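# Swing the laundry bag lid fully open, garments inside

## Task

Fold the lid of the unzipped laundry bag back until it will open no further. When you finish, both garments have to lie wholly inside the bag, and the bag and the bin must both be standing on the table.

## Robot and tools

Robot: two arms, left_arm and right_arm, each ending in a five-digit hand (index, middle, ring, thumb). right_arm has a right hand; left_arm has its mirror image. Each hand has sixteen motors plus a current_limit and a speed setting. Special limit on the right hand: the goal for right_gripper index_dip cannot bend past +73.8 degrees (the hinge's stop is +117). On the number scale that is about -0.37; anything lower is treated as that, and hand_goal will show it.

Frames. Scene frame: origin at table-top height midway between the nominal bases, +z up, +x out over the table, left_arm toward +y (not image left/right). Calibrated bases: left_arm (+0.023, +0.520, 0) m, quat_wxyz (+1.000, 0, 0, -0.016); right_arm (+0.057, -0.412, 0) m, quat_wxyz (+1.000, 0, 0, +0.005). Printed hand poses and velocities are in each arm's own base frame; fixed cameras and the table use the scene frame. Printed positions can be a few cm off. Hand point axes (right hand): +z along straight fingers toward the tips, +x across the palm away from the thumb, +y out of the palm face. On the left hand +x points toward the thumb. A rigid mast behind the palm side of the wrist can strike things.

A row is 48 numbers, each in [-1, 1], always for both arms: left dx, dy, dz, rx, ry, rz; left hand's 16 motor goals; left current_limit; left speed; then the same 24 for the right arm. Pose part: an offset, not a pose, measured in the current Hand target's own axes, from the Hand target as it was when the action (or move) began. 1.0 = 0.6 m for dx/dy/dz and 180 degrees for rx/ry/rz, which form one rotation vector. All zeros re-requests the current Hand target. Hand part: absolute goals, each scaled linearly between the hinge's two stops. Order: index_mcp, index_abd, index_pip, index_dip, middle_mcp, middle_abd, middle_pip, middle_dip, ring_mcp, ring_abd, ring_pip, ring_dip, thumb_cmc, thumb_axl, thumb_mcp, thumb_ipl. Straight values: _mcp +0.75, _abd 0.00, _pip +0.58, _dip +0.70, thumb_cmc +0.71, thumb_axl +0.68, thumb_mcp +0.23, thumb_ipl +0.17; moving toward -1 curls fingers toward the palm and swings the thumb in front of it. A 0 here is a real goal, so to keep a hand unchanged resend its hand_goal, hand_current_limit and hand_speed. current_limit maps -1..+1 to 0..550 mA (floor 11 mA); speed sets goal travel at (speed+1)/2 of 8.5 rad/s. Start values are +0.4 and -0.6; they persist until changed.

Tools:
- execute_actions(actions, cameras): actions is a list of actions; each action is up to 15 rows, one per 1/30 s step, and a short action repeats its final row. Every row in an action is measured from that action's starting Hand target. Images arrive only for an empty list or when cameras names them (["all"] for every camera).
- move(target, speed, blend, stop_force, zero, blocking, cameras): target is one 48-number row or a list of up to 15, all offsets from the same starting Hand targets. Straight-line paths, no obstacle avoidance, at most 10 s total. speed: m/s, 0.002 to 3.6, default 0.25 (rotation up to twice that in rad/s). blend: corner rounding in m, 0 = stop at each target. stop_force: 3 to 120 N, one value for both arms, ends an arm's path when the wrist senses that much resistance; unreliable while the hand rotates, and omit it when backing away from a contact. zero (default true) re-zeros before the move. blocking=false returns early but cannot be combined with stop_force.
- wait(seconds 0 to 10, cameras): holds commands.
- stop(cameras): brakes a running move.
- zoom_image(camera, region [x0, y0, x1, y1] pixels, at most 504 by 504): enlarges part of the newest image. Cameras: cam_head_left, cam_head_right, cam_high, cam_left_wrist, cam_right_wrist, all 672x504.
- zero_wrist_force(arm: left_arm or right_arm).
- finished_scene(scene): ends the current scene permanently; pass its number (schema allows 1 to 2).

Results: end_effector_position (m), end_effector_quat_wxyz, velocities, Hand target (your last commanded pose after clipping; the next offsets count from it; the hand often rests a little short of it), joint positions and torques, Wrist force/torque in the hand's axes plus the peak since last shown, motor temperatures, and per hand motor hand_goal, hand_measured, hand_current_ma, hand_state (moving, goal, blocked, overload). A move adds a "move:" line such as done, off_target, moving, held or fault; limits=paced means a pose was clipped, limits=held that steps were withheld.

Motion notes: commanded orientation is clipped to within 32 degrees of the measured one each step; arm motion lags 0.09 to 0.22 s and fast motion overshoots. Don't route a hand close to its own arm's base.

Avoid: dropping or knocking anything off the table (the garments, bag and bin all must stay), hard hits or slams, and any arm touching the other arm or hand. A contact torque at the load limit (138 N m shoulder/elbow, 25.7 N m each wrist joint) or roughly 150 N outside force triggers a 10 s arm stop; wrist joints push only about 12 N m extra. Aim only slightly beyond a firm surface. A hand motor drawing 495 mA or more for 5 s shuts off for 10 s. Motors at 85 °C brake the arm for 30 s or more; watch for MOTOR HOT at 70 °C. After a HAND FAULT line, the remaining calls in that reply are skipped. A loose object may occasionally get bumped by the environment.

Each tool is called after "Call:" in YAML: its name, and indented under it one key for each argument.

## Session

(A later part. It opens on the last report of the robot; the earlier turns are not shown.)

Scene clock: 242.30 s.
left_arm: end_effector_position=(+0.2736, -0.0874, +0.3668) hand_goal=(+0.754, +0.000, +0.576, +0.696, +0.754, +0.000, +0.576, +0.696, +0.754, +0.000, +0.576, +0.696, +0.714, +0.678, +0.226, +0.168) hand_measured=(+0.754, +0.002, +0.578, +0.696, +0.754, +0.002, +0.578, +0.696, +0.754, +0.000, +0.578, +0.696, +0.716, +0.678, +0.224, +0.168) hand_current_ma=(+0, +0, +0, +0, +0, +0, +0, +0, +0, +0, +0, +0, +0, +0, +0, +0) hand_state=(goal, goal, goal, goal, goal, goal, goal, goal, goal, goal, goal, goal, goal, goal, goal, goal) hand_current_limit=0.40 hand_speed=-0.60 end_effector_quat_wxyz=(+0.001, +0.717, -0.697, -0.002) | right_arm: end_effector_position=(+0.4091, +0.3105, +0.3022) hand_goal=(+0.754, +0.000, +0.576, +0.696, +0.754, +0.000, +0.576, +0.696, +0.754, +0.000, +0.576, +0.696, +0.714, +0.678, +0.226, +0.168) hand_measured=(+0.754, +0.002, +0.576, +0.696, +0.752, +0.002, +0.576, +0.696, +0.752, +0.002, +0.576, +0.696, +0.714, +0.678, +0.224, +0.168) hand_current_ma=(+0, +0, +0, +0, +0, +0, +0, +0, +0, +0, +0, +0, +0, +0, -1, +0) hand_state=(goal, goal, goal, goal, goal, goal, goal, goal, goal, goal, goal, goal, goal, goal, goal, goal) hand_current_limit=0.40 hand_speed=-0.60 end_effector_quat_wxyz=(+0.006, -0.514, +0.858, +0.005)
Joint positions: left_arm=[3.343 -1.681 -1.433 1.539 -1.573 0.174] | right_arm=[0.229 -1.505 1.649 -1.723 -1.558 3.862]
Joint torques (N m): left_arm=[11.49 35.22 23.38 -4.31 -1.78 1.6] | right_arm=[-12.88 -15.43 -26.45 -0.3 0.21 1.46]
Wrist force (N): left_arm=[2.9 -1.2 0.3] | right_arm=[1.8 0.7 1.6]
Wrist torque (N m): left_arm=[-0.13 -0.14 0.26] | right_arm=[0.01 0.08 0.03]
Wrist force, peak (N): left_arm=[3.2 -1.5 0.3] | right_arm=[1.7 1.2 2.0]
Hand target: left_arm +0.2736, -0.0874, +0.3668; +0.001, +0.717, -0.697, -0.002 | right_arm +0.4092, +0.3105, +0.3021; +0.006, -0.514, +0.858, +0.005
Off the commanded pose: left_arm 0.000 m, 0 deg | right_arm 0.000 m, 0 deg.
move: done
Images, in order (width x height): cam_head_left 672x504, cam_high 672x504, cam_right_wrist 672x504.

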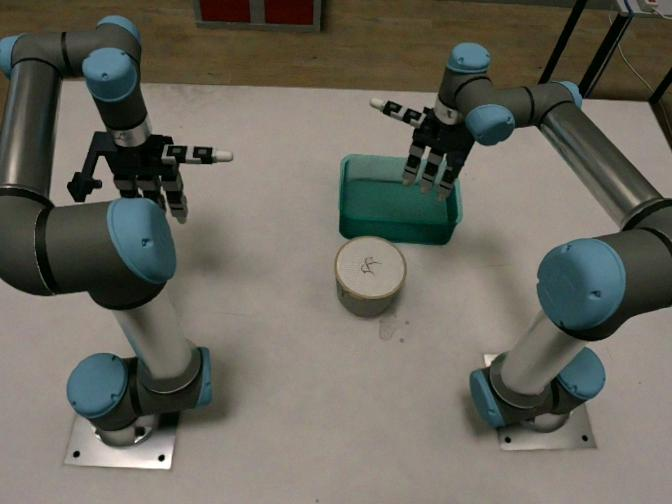

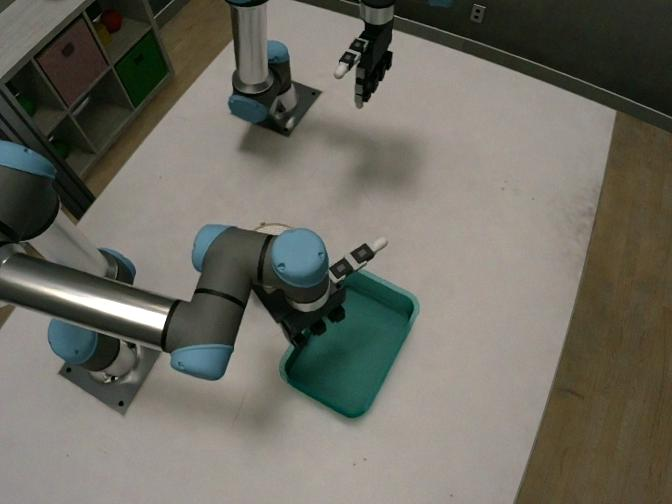

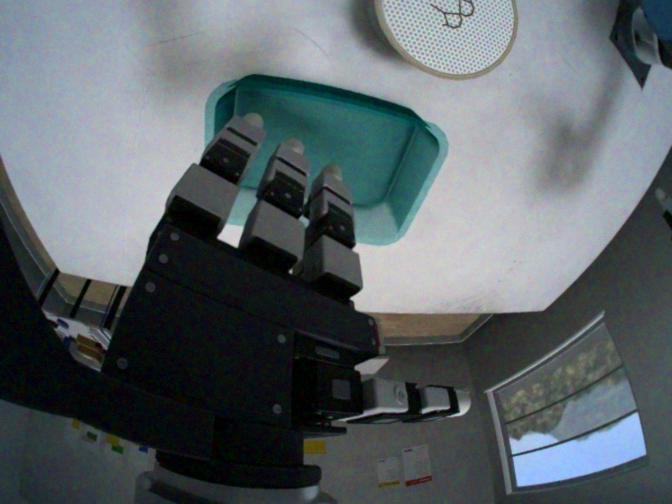

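Call:
wait:
  seconds: 0
  cameras: ["cam_left_wrist","cam_head_right"]

Scene clock: 250.03 s.
left_arm: end_effector_position=(+0.2736, -0.0874, +0.3668) hand_goal=(+0.754, +0.000, +0.576, +0.696, +0.754, +0.000, +0.576, +0.696, +0.754, +0.000, +0.576, +0.696, +0.714, +0.678, +0.226, +0.168) hand_measured=(+0.754, +0.002, +0.578, +0.696, +0.754, +0.002, +0.578, +0.696, +0.754, +0.000, +0.578, +0.696, +0.716, +0.678, +0.224, +0.168) hand_current_ma=(+0, +0, +0, +0, +0, +0, +0, +0, +0, +0, +0, +0, +0, +0, +0, +0) hand_state=(goal, goal, goal, goal, goal, goal, goal, goal, goal, goal, goal, goal, goal, goal, goal, goal) hand_current_limit=0.40 hand_speed=-0.60 end_effector_quat_wxyz=(+0.001, +0.717, -0.697, -0.002) | right_arm: end_effector_position=(+0.4092, +0.3105, +0.3021) hand_goal=(+0.754, +0.000, +0.576, +0.696, +0.754, +0.000, +0.576, +0.696, +0.754, +0.000, +0.576, +0.696, +0.714, +0.678, +0.226, +0.168) hand_measured=(+0.754, +0.002, +0.576, +0.696, +0.752, +0.002, +0.576, +0.696, +0.752, +0.002, +0.576, +0.696, +0.714, +0.678, +0.224, +0.168) hand_current_ma=(+0, +0, +0, +0, +0, +0, +0, +0, +0, +0, +0, +0, +0, +0, -1, +0) hand_state=(goal, goal, goal, goal, goal, goal, goal, goal, goal, goal, goal, goal, goal, goal, goal, goal) hand_current_limit=0.40 hand_speed=-0.60 end_effector_quat_wxyz=(+0.006, -0.514, +0.858, +0.005)
Joint positions: left_arm=[3.343 -1.681 -1.433 1.539 -1.573 0.174] | right_arm=[0.229 -1.505 1.649 -1.723 -1.557 3.863]
Joint torques (N m): left_arm=[10.67 34.32 23.08 -4.24 -2.06 1.32] | right_arm=[-12.54 -16.25 -19.47 -0.12 0.49 1.4]
Wrist force (N): left_arm=[3.0 -1.3 0.4] | right_arm=[1.4 0.6 1.6]
Wrist torque (N m): left_arm=[-0.15 -0.14 0.26] | right_arm=[0.00 0.12 -0.03]
Wrist force, peak (N): left_arm=[3.2 -1.4 0.2] | right_arm=[1.7 0.7 1.9]
Hand target: left_arm +0.2736, -0.0874, +0.3668; +0.001, +0.717, -0.697, -0.002 | right_arm +0.4092, +0.3105, +0.3021; +0.006, -0.514, +0.858, +0.005
Off the commanded pose: left_arm 0.000 m, 0 deg | right_arm 0.000 m, 0 deg.
Images, in order (width x height): cam_head_right 672x504, cam_left_wrist 672x504.

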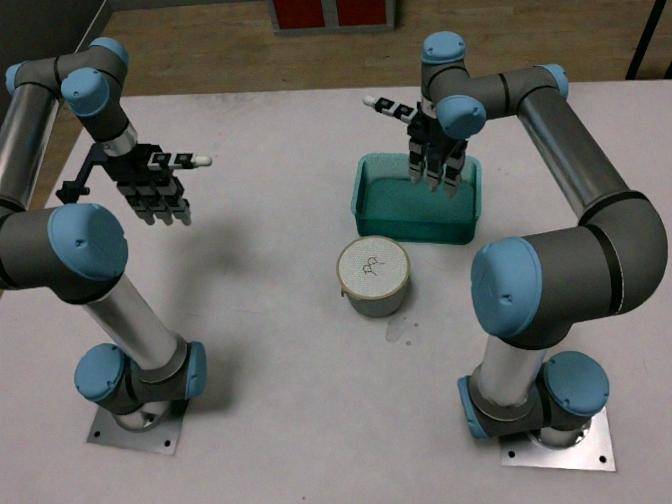

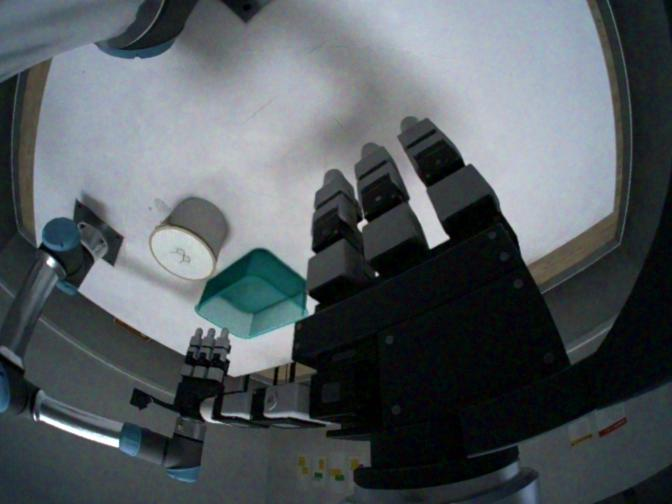

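Call:
move:
  target: [0,0,0,0,0,0,0.754,0,0.576,0.696,0.754,0,0.576,0.696,0.754,0,0.576,0.696,0.714,0.678,0.226,0.168,0.4,-0.6,0,0,0.1,0,0,0,0.754,0,0.139,-0.319,0.754,0,0.139,-0.319,0.754,0,0.139,-0.319,0.714,0.678,0.226,0.168,0.4,-0.6]
  speed: 0.15
  cameras: ["cam_head_left","cam_head_right","cam_left_wrist","cam_right_wrist"]

Scene clock: 265.67 s.
left_arm: end_effector_position=(+0.2736, -0.0874, +0.3668) hand_goal=(+0.754, +0.000, +0.576, +0.696, +0.754, +0.000, +0.576, +0.696, +0.754, +0.000, +0.576, +0.696, +0.714, +0.678, +0.226, +0.168) hand_measured=(+0.754, +0.002, +0.578, +0.696, +0.754, +0.002, +0.578, +0.696, +0.754, +0.000, +0.578, +0.696, +0.716, +0.678, +0.224, +0.168) hand_current_ma=(+0, +0, +0, +0, +0, +0, +0, +0, +0, +0, +0, +0, +0, +0, +0, +0) hand_state=(goal, goal, goal, goal, goal, goal, goal, goal, goal, goal, goal, goal, goal, goal, goal, goal) hand_current_limit=0.40 hand_speed=-0.60 end_effector_quat_wxyz=(+0.001, +0.717, -0.697, -0.002) | right_arm: end_effector_position=(+0.4095, +0.3114, +0.2421) hand_goal=(+0.754, +0.000, +0.140, -0.318, +0.754, +0.000, +0.140, -0.318, +0.754, +0.000, +0.140, -0.318, +0.714, +0.678, +0.226, +0.168) hand_measured=(+0.754, +0.002, +0.146, -0.314, +0.752, +0.002, +0.144, -0.314, +0.752, +0.002, +0.144, -0.314, +0.714, +0.678, +0.224, +0.168) hand_current_ma=(+0, +0, +3, +2, +0, +0, +2, +1, +0, +0, +2, +1, +0, +0, -1, +0) hand_state=(goal, goal, goal, goal, goal, goal, goal, goal, goal, goal, goal, goal, goal, goal, goal, goal) hand_current_limit=0.40 hand_speed=-0.60 end_effector_quat_wxyz=(+0.006, -0.514, +0.858, +0.005)
Joint positions: left_arm=[3.343 -1.681 -1.433 1.539 -1.573 0.174] | right_arm=[0.23 -1.472 1.77 -1.877 -1.557 3.864]
Joint torques (N m): left_arm=[10.45 34.58 23.38 -4.22 -2.06 1.03] | right_arm=[8.04 -40.56 -16.93 -4.53 0.77 0.68]
Wrist force (N): left_arm=[2.7 -1.3 0.3] | right_arm=[1.6 0.7 1.6]
Wrist torque (N m): left_arm=[-0.14 -0.11 0.24] | right_arm=[0.04 0.10 -0.08]
Wrist force, peak (N): left_arm=[3.0 -1.4 0.5] | right_arm=[1.7 0.7 3.2]
Hand target: left_arm +0.2736, -0.0874, +0.3668; +0.001, +0.717, -0.697, -0.002 | right_arm +0.4095, +0.3114, +0.2421; +0.006, -0.514, +0.858, +0.005
Off the commanded pose: left_arm 0.000 m, 0 deg | right_arm 0.000 m, 0 deg.
move: done
Images, in order (width x height): cam_head_left 672x504, cam_head_right 672x504, cam_left_wrist 672x504, cam_right_wrist 672x504.

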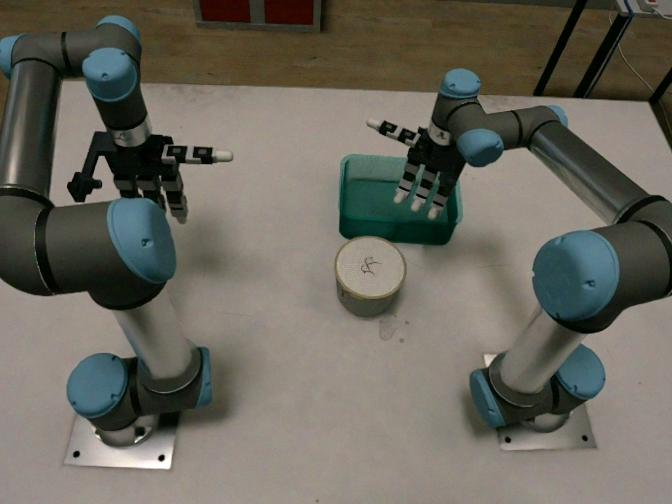

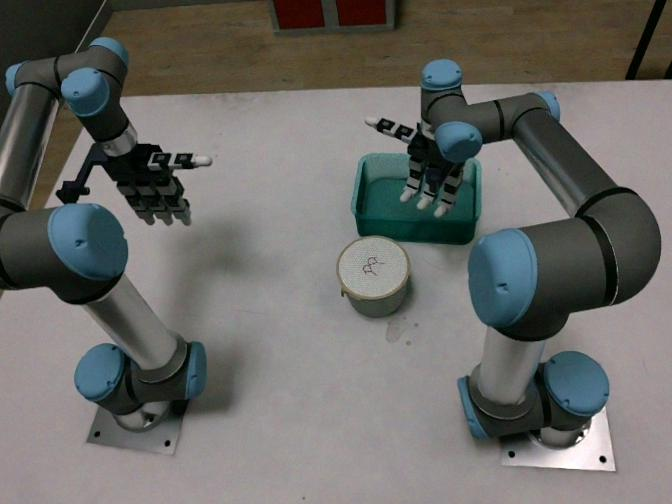

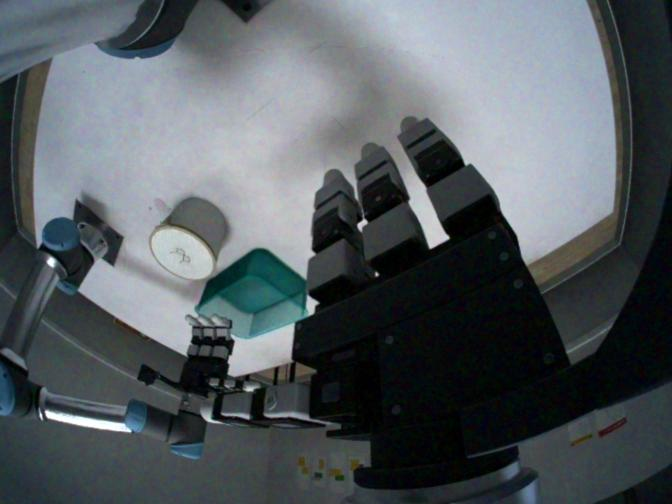

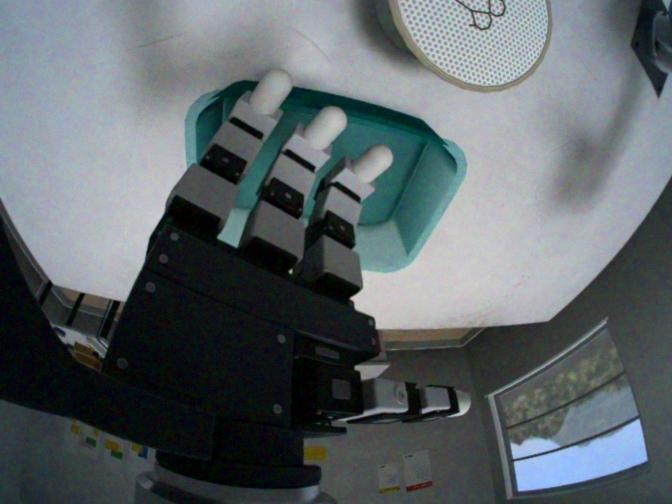

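Call:
move:
  target: [0,0,0,0,0,0,0.754,0,0.576,0.696,0.754,0,0.576,0.696,0.754,0,0.576,0.696,0.714,0.678,0.226,0.168,0.4,-0.6,0,0.04,0.08,0,0,0,0.754,0,0.139,-0.319,0.754,0,0.139,-0.319,0.754,0,0.139,-0.319,0.714,0.678,0.226,0.168,0.4,-0.6]
  speed: 0.15
  cameras: ["cam_head_left","cam_head_right","cam_left_wrist","cam_right_wrist"]

Call:
zoom_image:
  camera: "cam_head_left"
  region: [320, 150, 480, 330]

Call:
zoom_image:
  camera: "cam_left_wrist"
  region: [130, 180, 260, 350]

Scene clock: 284.73 s.
left_arm: end_effector_position=(+0.2736, -0.0874, +0.3668) hand_goal=(+0.754, +0.000, +0.576, +0.696, +0.754, +0.000, +0.576, +0.696, +0.754, +0.000, +0.576, +0.696, +0.714, +0.678, +0.226, +0.168) hand_measured=(+0.754, +0.002, +0.578, +0.696, +0.754, +0.002, +0.578, +0.696, +0.754, +0.000, +0.578, +0.696, +0.716, +0.678, +0.224, +0.168) hand_current_ma=(+0, +0, +0, +0, +0, +0, +0, +0, +0, +0, +0, +0, +0, +0, +0, +0) hand_state=(goal, goal, goal, goal, goal, goal, goal, goal, goal, goal, goal, goal, goal, goal, goal, goal) hand_current_limit=0.40 hand_speed=-0.60 end_effector_quat_wxyz=(+0.001, +0.717, -0.697, -0.002) | right_arm: end_effector_position=(+0.3885, +0.3235, +0.1941) hand_goal=(+0.754, +0.000, +0.140, -0.318, +0.754, +0.000, +0.140, -0.318, +0.754, +0.000, +0.140, -0.318, +0.714, +0.678, +0.226, +0.168) hand_measured=(+0.754, +0.002, +0.146, -0.314, +0.752, +0.002, +0.144, -0.314, +0.754, -0.002, +0.140, -0.314, +0.714, +0.678, +0.224, +0.168) hand_current_ma=(+0, +0, +3, +2, +0, +0, +2, +1, +0, +0, +0, +1, +0, +0, -1, +0) hand_state=(goal, goal, goal, goal, goal, goal, goal, goal, goal, goal, goal, goal, goal, goal, goal, goal) hand_current_limit=0.40 hand_speed=-0.60 end_effector_quat_wxyz=(+0.006, -0.514, +0.858, +0.005)
Joint positions: left_arm=[3.343 -1.681 -1.433 1.539 -1.573 0.174] | right_arm=[0.264 -1.46 1.887 -2.007 -1.558 3.897]
Joint torques (N m): left_arm=[10.53 34.76 23.79 -4.24 -1.94 0.6] | right_arm=[-10.9 -29.37 -9.24 -3.33 2.06 -1.42]
Wrist force (N): left_arm=[3.1 -1.4 0.2] | right_arm=[2.3 0.3 -14.9]
Wrist torque (N m): left_arm=[-0.15 -0.17 0.28] | right_arm=[1.30 1.24 -0.02]
Wrist force, peak (N): left_arm=[3.1 -1.4 0.2] | right_arm=[4.9 -0.2 -39.6]
Hand target: left_arm +0.2736, -0.0874, +0.3668; +0.001, +0.717, -0.697, -0.002 | right_arm +0.3886, +0.3234, +0.1941; +0.006, -0.514, +0.858, +0.005
Off the commanded pose: left_arm 0.000 m, 0 deg | right_arm 0.000 m, 0 deg.
move: done
Images, in order (width x height): cam_head_left 672x504, cam_head_right 672x504, cam_left_wrist 672x504, cam_right_wrist 672x504.

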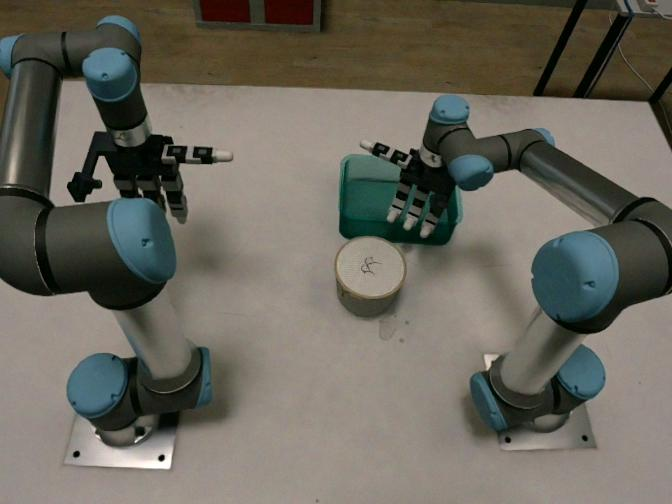

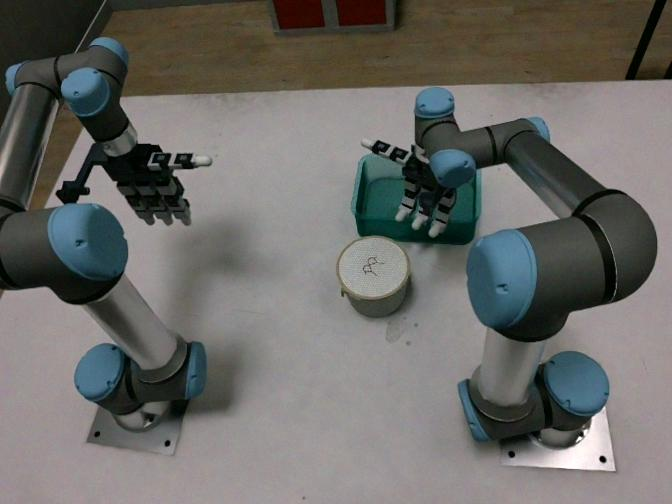

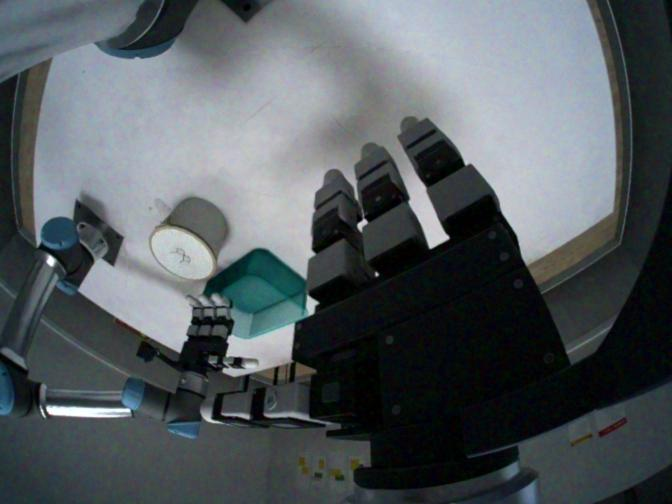

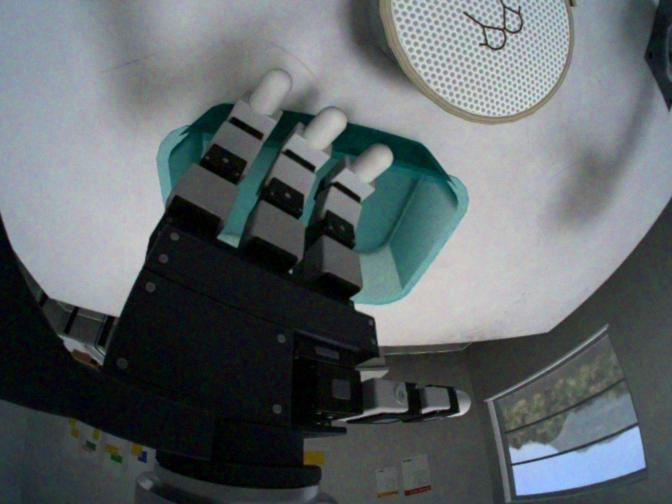

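Scaled by 2.800.

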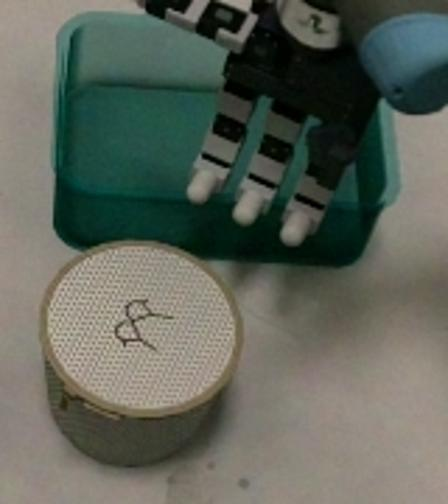

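Scaled by 2.965 from the camera's 672x504 image, which has a finer 960x720 frame.

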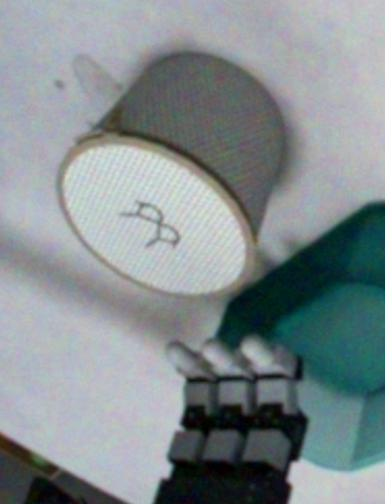

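Call:
move:
  target: [0,0,0,0,0,0,0.754,0,0.576,0.696,0.754,0,0.576,0.696,0.754,0,0.576,0.696,0.714,0.678,0.226,0.168,0.4,-0.6,0,0,-0.09,0,0,0,0.754,0,0.139,-0.319,0.754,0,0.139,-0.319,0.754,0,0.139,-0.319,0.714,0.678,0.226,0.168,0.4,-0.6]
  speed: 0.1
  cameras: ["cam_left_wrist"]

Call:
zoom_image:
  camera: "cam_left_wrist"
  region: [130, 180, 320, 370]

Scene clock: 291.50 s.
left_arm: end_effector_position=(+0.2736, -0.0874, +0.3668) hand_goal=(+0.754, +0.000, +0.576, +0.696, +0.754, +0.000, +0.576, +0.696, +0.754, +0.000, +0.576, +0.696, +0.714, +0.678, +0.226, +0.168) hand_measured=(+0.754, +0.002, +0.578, +0.696, +0.754, +0.002, +0.578, +0.696, +0.754, +0.000, +0.578, +0.696, +0.716, +0.678, +0.224, +0.168) hand_current_ma=(+0, +0, +0, +0, +0, +0, +0, +0, +0, +0, +0, +0, +0, +0, +0, +0) hand_state=(goal, goal, goal, goal, goal, goal, goal, goal, goal, goal, goal, goal, goal, goal, goal, goal) hand_current_limit=0.40 hand_speed=-0.60 end_effector_quat_wxyz=(+0.001, +0.717, -0.697, -0.002) | right_arm: end_effector_position=(+0.3883, +0.3226, +0.2481) hand_goal=(+0.754, +0.000, +0.140, -0.318, +0.754, +0.000, +0.140, -0.318, +0.754, +0.000, +0.140, -0.318, +0.714, +0.678, +0.226, +0.168) hand_measured=(+0.754, +0.002, +0.146, -0.314, +0.752, +0.002, +0.144, -0.314, +0.756, +0.000, +0.140, -0.314, +0.714, +0.678, +0.224, +0.168) hand_current_ma=(+0, +0, +3, +2, +0, +0, +2, +1, +0, +0, +0, +1, +0, +0, -1, +0) hand_state=(goal, goal, goal, goal, goal, goal, goal, goal, goal, goal, goal, goal, goal, goal, goal, goal) hand_current_limit=0.40 hand_speed=-0.60 end_effector_quat_wxyz=(+0.006, -0.514, +0.858, +0.005)
Joint positions: left_arm=[3.343 -1.681 -1.433 1.539 -1.573 0.174] | right_arm=[0.262 -1.508 1.793 -1.865 -1.558 3.896]
Joint torques (N m): left_arm=[9.2 34.91 23.13 -4.29 -2.1 0.28] | right_arm=[-8.83 -15.38 -27.43 -1.29 -0.11 -1.05]
Wrist force (N): left_arm=[2.8 -1.3 0.4] | right_arm=[1.4 0.5 1.2]
Wrist torque (N m): left_arm=[-0.14 -0.12 0.25] | right_arm=[0.04 0.14 0.01]
Wrist force, peak (N): left_arm=[3.1 -1.4 0.1] | right_arm=[2.4 0.2 -14.9]
Hand target: left_arm +0.2736, -0.0874, +0.3668; +0.001, +0.717, -0.697, -0.002 | right_arm +0.3883, +0.3226, +0.2481; +0.006, -0.514, +0.858, +0.005
Off the commanded pose: left_arm 0.000 m, 0 deg | right_arm 0.000 m, 0 deg.
move: done
Images, in order (width x height): cam_left_wrist 672x504.

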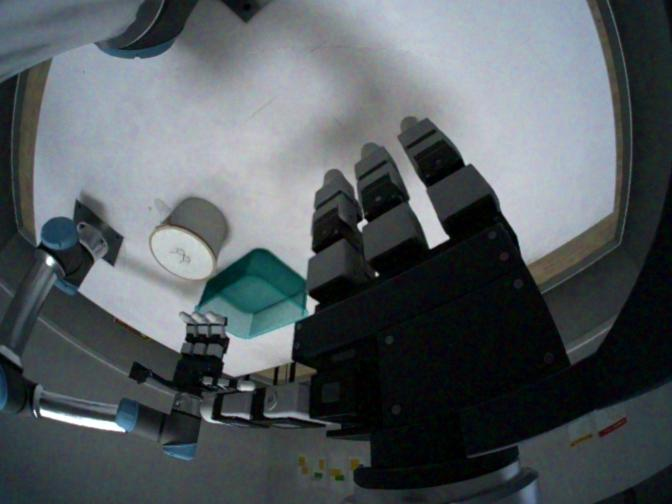

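Scaled by 2.653 from the camera's 672x504 image, which has a finer 960x720 frame.

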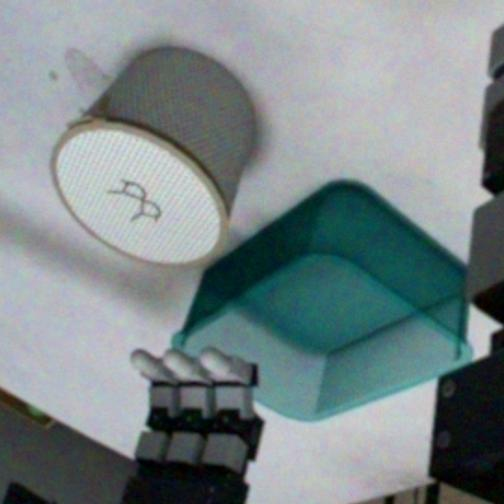

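Call:
move:
  target: [0,0,0,0,0,0,0.754,0,0.576,0.696,0.754,0,0.576,0.696,0.754,0,0.576,0.696,0.714,0.678,0.226,0.168,0.4,-0.6,0,0.1,0,0,0,0,0.754,0,0.139,-0.319,0.754,0,0.139,-0.319,0.754,0,0.139,-0.319,0.714,0.678,0.226,0.168,0.4,-0.6]
  speed: 0.15
  cameras: ["cam_left_wrist","cam_head_left","cam_right_wrist"]

Call:
move:
  target: [0,0,0,0,0,0,0.754,0,0.576,0.696,0.754,0,0.576,0.696,0.754,0,0.576,0.696,0.714,0.678,0.226,0.168,0.4,-0.6,0,0,0.12,0,0,0,0.754,0,0.139,-0.319,0.754,0,0.139,-0.319,0.754,0,0.139,-0.319,0.714,0.678,0.226,0.168,0.4,-0.6]
  speed: 0.03
  stop_force: 3
  cameras: ["cam_left_wrist","cam_head_left","cam_right_wrist"]

Scene clock: 300.53 s.
left_arm: end_effector_position=(+0.2736, -0.0874, +0.3668) hand_goal=(+0.754, +0.000, +0.576, +0.696, +0.754, +0.000, +0.576, +0.696, +0.754, +0.000, +0.576, +0.696, +0.714, +0.678, +0.226, +0.168) hand_measured=(+0.754, +0.002, +0.578, +0.696, +0.754, +0.002, +0.578, +0.696, +0.754, +0.000, +0.578, +0.696, +0.716, +0.678, +0.224, +0.168) hand_current_ma=(+0, +0, +0, +0, +0, +0, +0, +0, +0, +0, +0, +0, +0, +0, +0, +0) hand_state=(goal, goal, goal, goal, goal, goal, goal, goal, goal, goal, goal, goal, goal, goal, goal, goal) hand_current_limit=0.40 hand_speed=-0.60 end_effector_quat_wxyz=(+0.001, +0.717, -0.697, -0.002) | right_arm: end_effector_position=(+0.3354, +0.3509, +0.2483) hand_goal=(+0.754, +0.000, +0.140, -0.318, +0.754, +0.000, +0.140, -0.318, +0.754, +0.000, +0.140, -0.318, +0.714, +0.678, +0.226, +0.168) hand_measured=(+0.754, +0.002, +0.146, -0.314, +0.752, +0.002, +0.144, -0.314, +0.756, +0.000, +0.140, -0.314, +0.714, +0.678, +0.224, +0.168) hand_current_ma=(+0, +0, +2, +2, +0, +0, +2, +1, +0, +0, +0, +1, +0, +0, -1, +0) hand_state=(goal, goal, goal, goal, goal, goal, goal, goal, goal, goal, goal, goal, goal, goal, goal, goal) hand_current_limit=0.40 hand_speed=-0.60 end_effector_quat_wxyz=(+0.006, -0.514, +0.858, +0.005)
Joint positions: left_arm=[3.343 -1.681 -1.433 1.539 -1.573 0.174] | right_arm=[0.35 -1.578 1.865 -1.868 -1.559 3.984]
Joint torques (N m): left_arm=[9.96 34.41 23.54 -4.32 -1.81 0.2] | right_arm=[0.09 -18.54 -23.77 -3.95 -0.16 0.11]
Wrist force (N): left_arm=[3.0 -1.3 0.3] | right_arm=[1.4 0.4 1.5]
Wrist torque (N m): left_arm=[-0.13 -0.15 0.27] | right_arm=[0.01 0.13 0.01]
Wrist force, peak (N): left_arm=[3.2 -1.4 0.3] | right_arm=[1.4 2.5 1.5]
Hand target: left_arm +0.2736, -0.0874, +0.3668; +0.001, +0.717, -0.697, -0.002 | right_arm +0.3354, +0.3510, +0.2483; +0.006, -0.514, +0.858, +0.005
Off the commanded pose: left_arm 0.000 m, 0 deg | right_arm 0.000 m, 0 deg.
move: done
Images, in order (width x height): cam_head_left 672x504, cam_left_wrist 672x504, cam_right_wrist 672x504.

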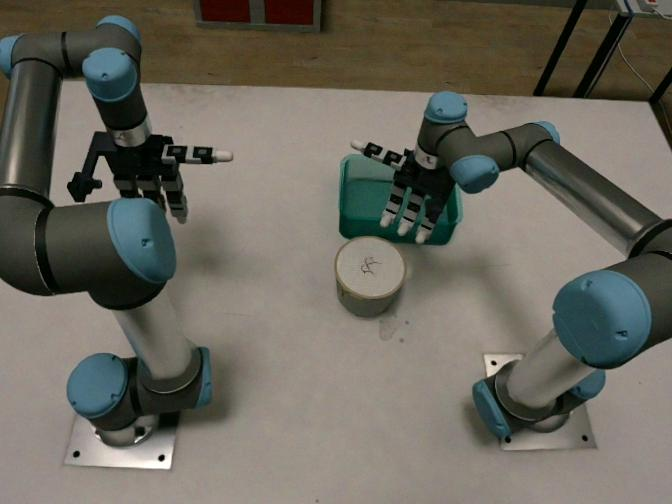

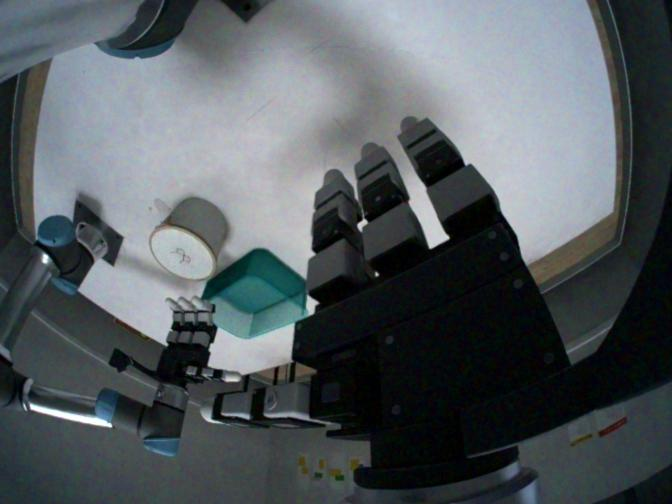

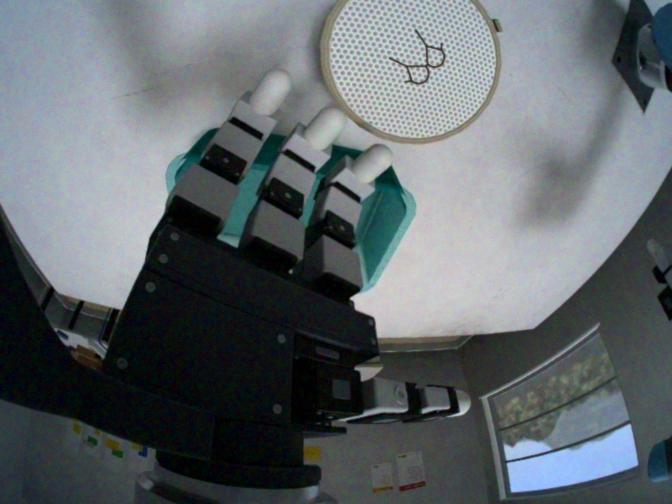

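Scene clock: 303.17 s.
left_arm: end_effector_position=(+0.2736, -0.0874, +0.3668) hand_goal=(+0.754, +0.000, +0.576, +0.696, +0.754, +0.000, +0.576, +0.696, +0.754, +0.000, +0.576, +0.696, +0.714, +0.678, +0.226, +0.168) hand_measured=(+0.754, +0.002, +0.578, +0.696, +0.754, +0.002, +0.578, +0.696, +0.754, +0.000, +0.578, +0.696, +0.716, +0.678, +0.224, +0.168) hand_current_ma=(+0, +0, +0, +0, +0, +0, +0, +0, +0, +0, +0, +0, +0, +0, +0, +0) hand_state=(goal, goal, goal, goal, goal, goal, goal, goal, goal, goal, goal, goal, goal, goal, goal, goal) hand_current_limit=0.40 hand_speed=-0.60 end_effector_quat_wxyz=(+0.001, +0.717, -0.697, -0.002) | right_arm: end_effector_position=(+0.3357, +0.3518, +0.1949) hand_goal=(+0.754, +0.000, +0.140, -0.318, +0.754, +0.000, +0.140, -0.318, +0.754, +0.000, +0.140, -0.318, +0.714, +0.678, +0.226, +0.168) hand_measured=(+0.746, +0.002, +0.124, -0.332, +0.750, +0.002, +0.136, -0.322, +0.756, +0.000, +0.140, -0.314, +0.714, +0.678, +0.224, +0.168) hand_current_ma=(-6, +0, -15, -11, -2, +0, -2, -1, +0, +0, +0, +1, +0, +0, -1, +0) hand_state=(goal, goal, goal, goal, goal, goal, goal, goal, goal, goal, goal, goal, goal, goal, goal, goal) hand_current_limit=0.40 hand_speed=-0.60 end_effector_quat_wxyz=(+0.006, -0.514, +0.858, +0.005)
Joint positions: left_arm=[3.343 -1.681 -1.433 1.539 -1.573 0.174] | right_arm=[0.352 -1.529 1.961 -2.013 -1.559 3.985]
Joint torques (N m): left_arm=[10.22 33.89 22.75 -4.28 -1.97 -0.06] | right_arm=[2.15 -35.36 -14.56 -4.16 0.01 -0.09]
Wrist force (N): left_arm=[3.2 -1.5 0.1] | right_arm=[1.0 0.1 0.0]
Wrist torque (N m): left_arm=[-0.15 -0.17 0.29] | right_arm=[0.06 0.14 -0.13]
Wrist force, peak (N): left_arm=[3.2 -1.5 0.1] | right_arm=[1.1 -0.7 -1.9]
Hand target: left_arm +0.2736, -0.0874, +0.3668; +0.001, +0.717, -0.697, -0.002 | right_arm +0.3357, +0.3518, +0.1949; +0.006, -0.514, +0.858, +0.005 (not the last commanded pose)
Off the commanded pose: left_arm 0.000 m, 0 deg | right_arm 0.019 m, 0 deg.
move: contact (right_arm)
Images, in order (width x height): cam_head_left 672x504, cam_left_wrist 672x504, cam_right_wrist 672x504.

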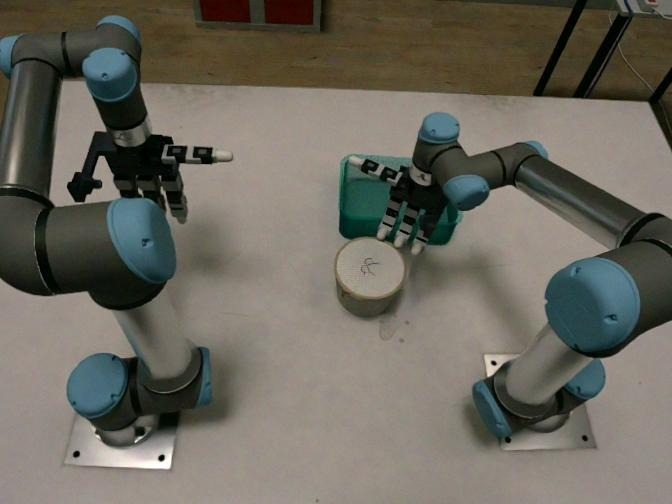

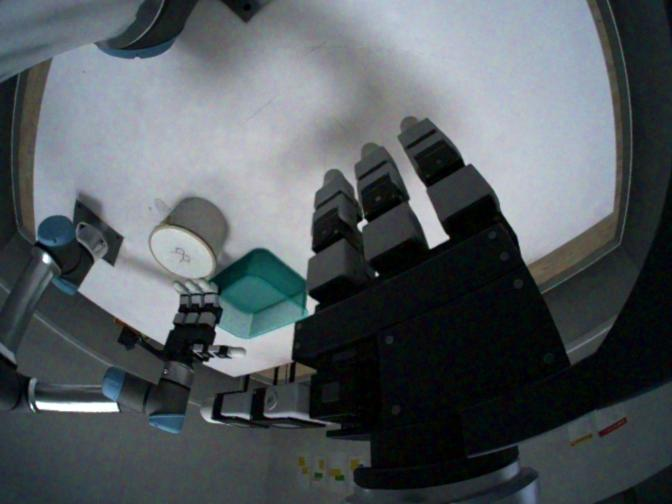

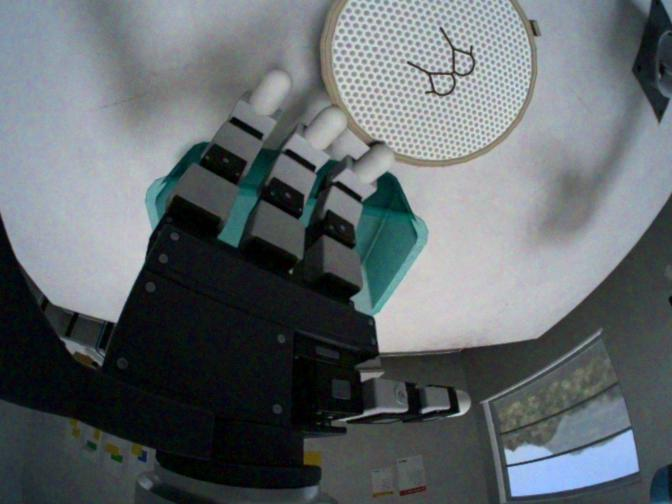

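Call:
move:
  target:
    - [0,0,0,0,0,0,0.754,0,0.576,0.696,0.754,0,0.576,0.696,0.754,0,0.576,0.696,0.714,0.678,0.226,0.168,0.4,-0.6,0,0,-0.05,0,0,0,0.754,0,0.139,-0.319,0.754,0,0.139,-0.319,0.754,0,0.139,-0.319,0.714,0.678,0.226,0.168,0.4,-0.6]
    - [0,0,0,0,0,0,0.754,0,0.576,0.696,0.754,0,0.576,0.696,0.754,0,0.576,0.696,0.714,0.678,0.226,0.168,0.4,-0.6,0.081,-0.032,-0.05,0,0,0.2056,0.754,0,0.139,-0.319,0.754,0,0.139,-0.319,0.754,0,0.139,-0.319,0.714,0.678,0.226,0.168,0.4,-0.6]
  speed: 0.15
  cameras: ["cam_left_wrist","cam_head_left","cam_right_wrist"]

Scene clock: 330.07 s.
left_arm: end_effector_position=(+0.2736, -0.0874, +0.3668) hand_goal=(+0.754, +0.000, +0.576, +0.696, +0.754, +0.000, +0.576, +0.696, +0.754, +0.000, +0.576, +0.696, +0.714, +0.678, +0.226, +0.168) hand_measured=(+0.754, +0.002, +0.578, +0.696, +0.754, +0.002, +0.578, +0.696, +0.754, +0.000, +0.578, +0.696, +0.716, +0.678, +0.224, +0.168) hand_current_ma=(+0, +0, +0, +0, +0, +0, +0, +0, +0, +0, +0, +0, +0, +0, +0, +0) hand_state=(goal, goal, goal, goal, goal, goal, goal, goal, goal, goal, goal, goal, goal, goal, goal, goal) hand_current_limit=0.40 hand_speed=-0.60 end_effector_quat_wxyz=(+0.001, +0.717, -0.697, -0.002) | right_arm: end_effector_position=(+0.3295, +0.2994, +0.2241) hand_goal=(+0.754, +0.000, +0.140, -0.318, +0.754, +0.000, +0.140, -0.318, +0.754, +0.000, +0.140, -0.318, +0.714, +0.678, +0.226, +0.168) hand_measured=(+0.752, +0.002, +0.138, -0.320, +0.752, +0.002, +0.138, -0.320, +0.756, +0.000, +0.140, -0.314, +0.714, +0.678, +0.224, +0.168) hand_current_ma=(-1, +0, +0, -1, -1, +0, +0, -1, +0, +0, +0, +1, +0, +0, -1, +0) hand_state=(goal, goal, goal, goal, goal, goal, goal, goal, goal, goal, goal, goal, goal, goal, goal, goal) hand_current_limit=0.40 hand_speed=-0.60 end_effector_quat_wxyz=(+0.004, -0.215, +0.977, +0.007)
Joint positions: left_arm=[3.343 -1.681 -1.433 1.539 -1.573 0.174] | right_arm=[0.209 -1.789 2.115 -1.906 -1.557 4.489]
Joint torques (N m): left_arm=[10.09 34.69 23.79 -4.17 -1.94 -0.59] | right_arm=[10.25 -3.77 -29.4 -4.44 0.06 0.39]
Wrist force (N): left_arm=[2.6 -1.0 0.5] | right_arm=[1.1 0.6 1.7]
Wrist torque (N m): left_arm=[-0.12 -0.09 0.23] | right_arm=[0.03 0.16 -0.01]
Wrist force, peak (N): left_arm=[3.2 -1.2 0.4] | right_arm=[1.2 0.9 2.2]
Hand target: left_arm +0.2736, -0.0874, +0.3668; +0.001, +0.717, -0.697, -0.002 | right_arm +0.3295, +0.2994, +0.2241; +0.004, -0.215, +0.977, +0.007
Off the commanded pose: left_arm 0.000 m, 0 deg | right_arm 0.000 m, 0 deg.
move: done
Images, in order (width x height): cam_head_left 672x504, cam_left_wrist 672x504, cam_right_wrist 672x504.

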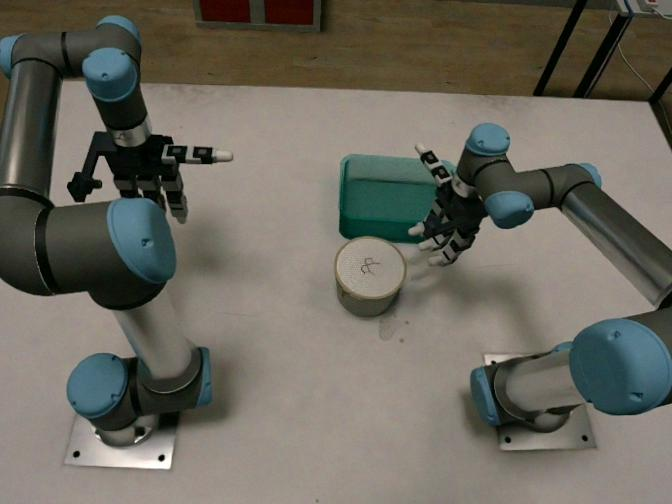

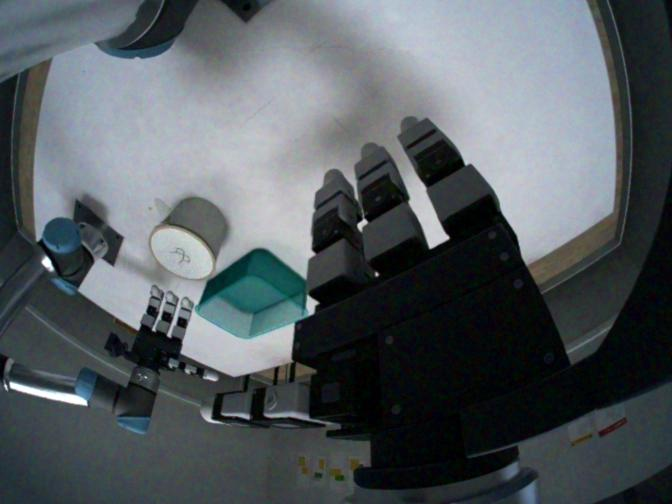

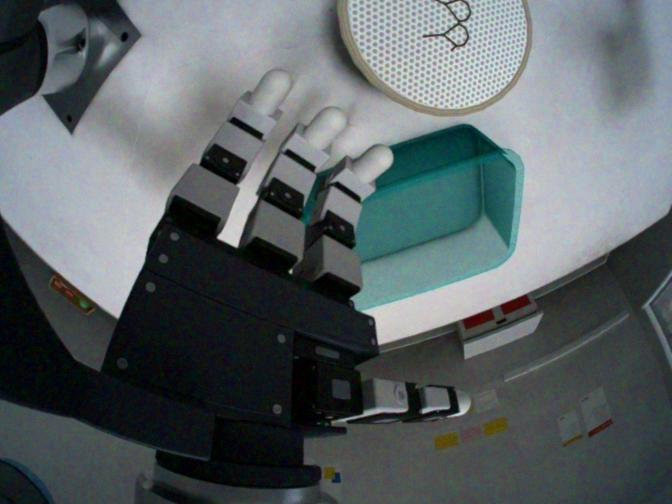

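Call:
move:
  target: [0,0,0,0,0,0,0.754,0,0.576,0.696,0.754,0,0.576,0.696,0.754,0,0.576,0.696,0.714,0.678,0.226,0.168,0.4,-0.6,0,0,0.123,0,0,0,0.754,0,0.139,-0.319,0.754,0,0.139,-0.319,0.754,0,0.139,-0.319,0.714,0.678,0.226,0.168,0.4,-0.6]
  speed: 0.06
  stop_force: 5
  cameras: ["cam_head_left","cam_right_wrist"]

Call:
zoom_image:
  camera: "cam_head_left"
  region: [320, 190, 480, 330]

Scene clock: 341.57 s.
left_arm: end_effector_position=(+0.2736, -0.0874, +0.3668) hand_goal=(+0.754, +0.000, +0.576, +0.696, +0.754, +0.000, +0.576, +0.696, +0.754, +0.000, +0.576, +0.696, +0.714, +0.678, +0.226, +0.168) hand_measured=(+0.754, +0.002, +0.578, +0.696, +0.754, +0.002, +0.578, +0.696, +0.754, +0.000, +0.578, +0.696, +0.716, +0.678, +0.224, +0.168) hand_current_ma=(+0, +0, +0, +0, +0, +0, +0, +0, +0, +0, +0, +0, +0, +0, +0, +0) hand_state=(goal, goal, goal, goal, goal, goal, goal, goal, goal, goal, goal, goal, goal, goal, goal, goal) hand_current_limit=0.40 hand_speed=-0.60 end_effector_quat_wxyz=(+0.001, +0.717, -0.697, -0.002) | right_arm: end_effector_position=(+0.3299, +0.3005, +0.1503) hand_goal=(+0.754, +0.000, +0.140, -0.318, +0.754, +0.000, +0.140, -0.318, +0.754, +0.000, +0.140, -0.318, +0.714, +0.678, +0.226, +0.168) hand_measured=(+0.752, +0.002, +0.138, -0.320, +0.752, +0.002, +0.138, -0.320, +0.756, +0.000, +0.140, -0.314, +0.714, +0.678, +0.224, +0.168) hand_current_ma=(-1, +0, +0, -1, -1, +0, +0, -1, +0, +0, +0, +1, +0, +0, -1, +0) hand_state=(goal, goal, goal, goal, goal, goal, goal, goal, goal, goal, goal, goal, goal, goal, goal, goal) hand_current_limit=0.40 hand_speed=-0.60 end_effector_quat_wxyz=(+0.004, -0.215, +0.977, +0.007)
Joint positions: left_arm=[3.343 -1.681 -1.433 1.539 -1.573 0.174] | right_arm=[0.212 -1.696 2.25 -2.133 -1.557 4.492]
Joint torques (N m): left_arm=[8.53 33.97 22.95 -4.16 -2.02 -0.88] | right_arm=[5.09 -27.62 -26.22 -4.47 1.02 0.27]
Wrist force (N): left_arm=[3.0 -1.1 0.4] | right_arm=[1.3 0.7 1.5]
Wrist torque (N m): left_arm=[-0.12 -0.14 0.26] | right_arm=[0.04 0.13 -0.10]
Wrist force, peak (N): left_arm=[3.2 -1.4 0.3] | right_arm=[1.5 0.5 2.2]
Hand target: left_arm +0.2736, -0.0874, +0.3668; +0.001, +0.717, -0.697, -0.002 | right_arm +0.3299, +0.3005, +0.1503; +0.004, -0.215, +0.977, +0.007
Off the commanded pose: left_arm 0.000 m, 0 deg | right_arm 0.000 m, 0 deg.
move: done
Images, in order (width x height): cam_head_left 672x504, cam_right_wrist 672x504.

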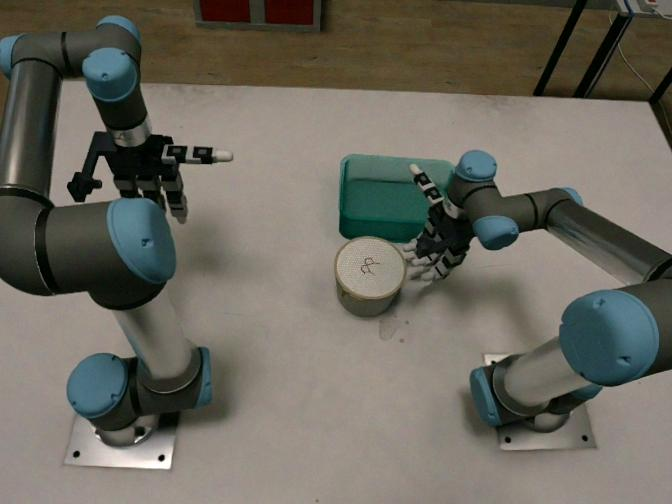

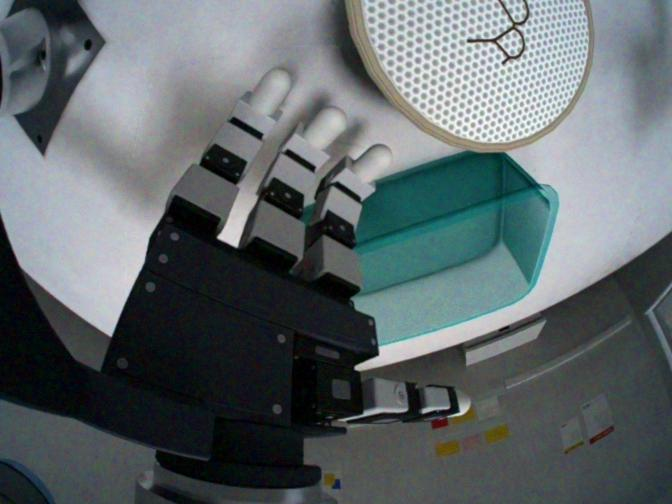

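Scaled by 3.150.

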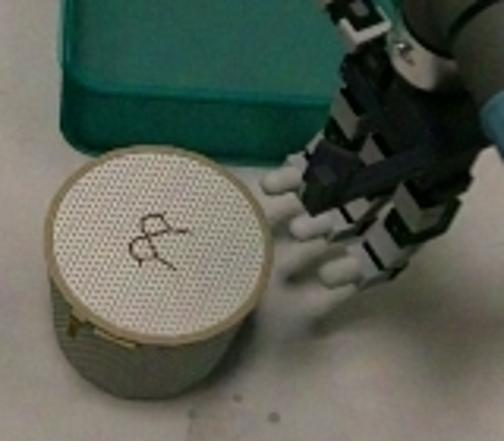

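Call:
move:
  target: [0,0,0,0,0,0,0.754,0,0.576,0.696,0.754,0,0.576,0.696,0.754,0,0.576,0.696,0.714,0.678,0.226,0.168,0.4,-0.6,0,0.08,0,0,0,0,0.754,0,0.139,-0.319,0.754,0,0.139,-0.319,0.754,0,0.139,-0.319,0.714,0.678,0.226,0.168,0.4,-0.6]
  speed: 0.03
  stop_force: 3
  cameras: ["cam_head_left","cam_right_wrist"]

Call:
zoom_image:
  camera: "cam_head_left"
  region: [320, 190, 480, 330]

Scene clock: 347.27 s.
left_arm: end_effector_position=(+0.2736, -0.0874, +0.3668) hand_goal=(+0.754, +0.000, +0.576, +0.696, +0.754, +0.000, +0.576, +0.696, +0.754, +0.000, +0.576, +0.696, +0.714, +0.678, +0.226, +0.168) hand_measured=(+0.754, +0.002, +0.578, +0.696, +0.754, +0.002, +0.578, +0.696, +0.754, +0.000, +0.578, +0.696, +0.716, +0.678, +0.224, +0.168) hand_current_ma=(+0, +0, +0, +0, +0, +0, +0, +0, +0, +0, +0, +0, +0, +0, +0, +0) hand_state=(goal, goal, goal, goal, goal, goal, goal, goal, goal, goal, goal, goal, goal, goal, goal, goal) hand_current_limit=0.40 hand_speed=-0.60 end_effector_quat_wxyz=(+0.001, +0.717, -0.697, -0.002) | right_arm: end_effector_position=(+0.3098, +0.3441, +0.1508) hand_goal=(+0.754, +0.000, +0.140, -0.318, +0.754, +0.000, +0.140, -0.318, +0.754, +0.000, +0.140, -0.318, +0.714, +0.678, +0.226, +0.168) hand_measured=(+0.752, +0.002, +0.138, -0.320, +0.752, +0.002, +0.138, -0.320, +0.756, +0.000, +0.140, -0.314, +0.714, +0.678, +0.224, +0.168) hand_current_ma=(+0, +0, +0, -1, +0, +0, +0, -1, +0, +0, +0, +1, +0, +0, -1, +0) hand_state=(goal, goal, goal, goal, goal, goal, goal, goal, goal, goal, goal, goal, goal, goal, goal, goal) hand_current_limit=0.40 hand_speed=-0.60 end_effector_quat_wxyz=(+0.004, -0.215, +0.977, +0.007)
Joint positions: left_arm=[3.343 -1.681 -1.433 1.539 -1.573 0.174] | right_arm=[0.335 -1.674 2.23 -2.137 -1.558 4.615]
Joint torques (N m): left_arm=[9.87 33.21 23.68 -4.17 -1.82 -1.5] | right_arm=[-12.65 -28.25 -14.48 -2.47 -0.15 -1.46]
Wrist force (N): left_arm=[2.7 -1.2 0.4] | right_arm=[1.3 0.4 1.4]
Wrist torque (N m): left_arm=[-0.14 -0.11 0.24] | right_arm=[0.05 0.14 -0.05]
Wrist force, peak (N): left_arm=[3.1 -1.4 0.4] | right_arm=[1.4 0.6 1.6]
Hand target: left_arm +0.2736, -0.0874, +0.3668; +0.001, +0.717, -0.697, -0.002 | right_arm +0.3097, +0.3441, +0.1508; +0.004, -0.215, +0.977, +0.007
Off the commanded pose: left_arm 0.000 m, 0 deg | right_arm 0.000 m, 0 deg.
move: done
Images, in order (width x height): cam_head_left 672x504, cam_right_wrist 672x504.

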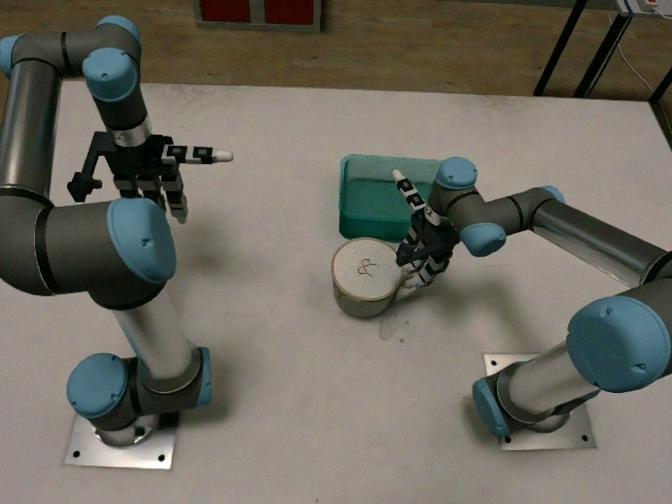

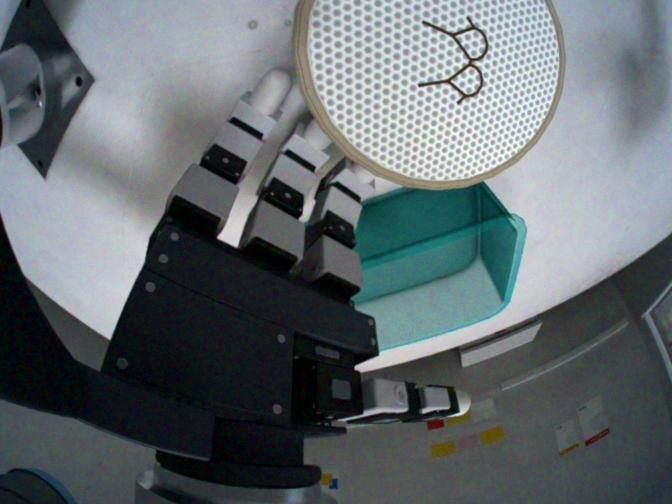

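Scaled by 3.150.

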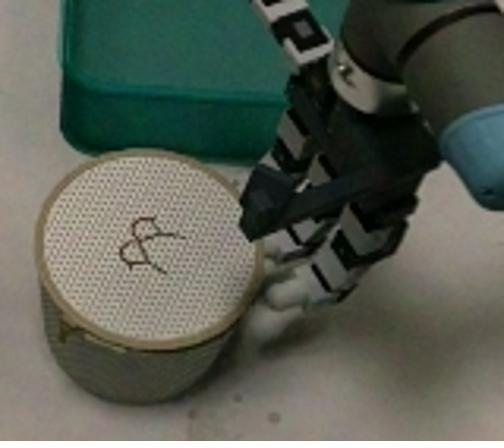

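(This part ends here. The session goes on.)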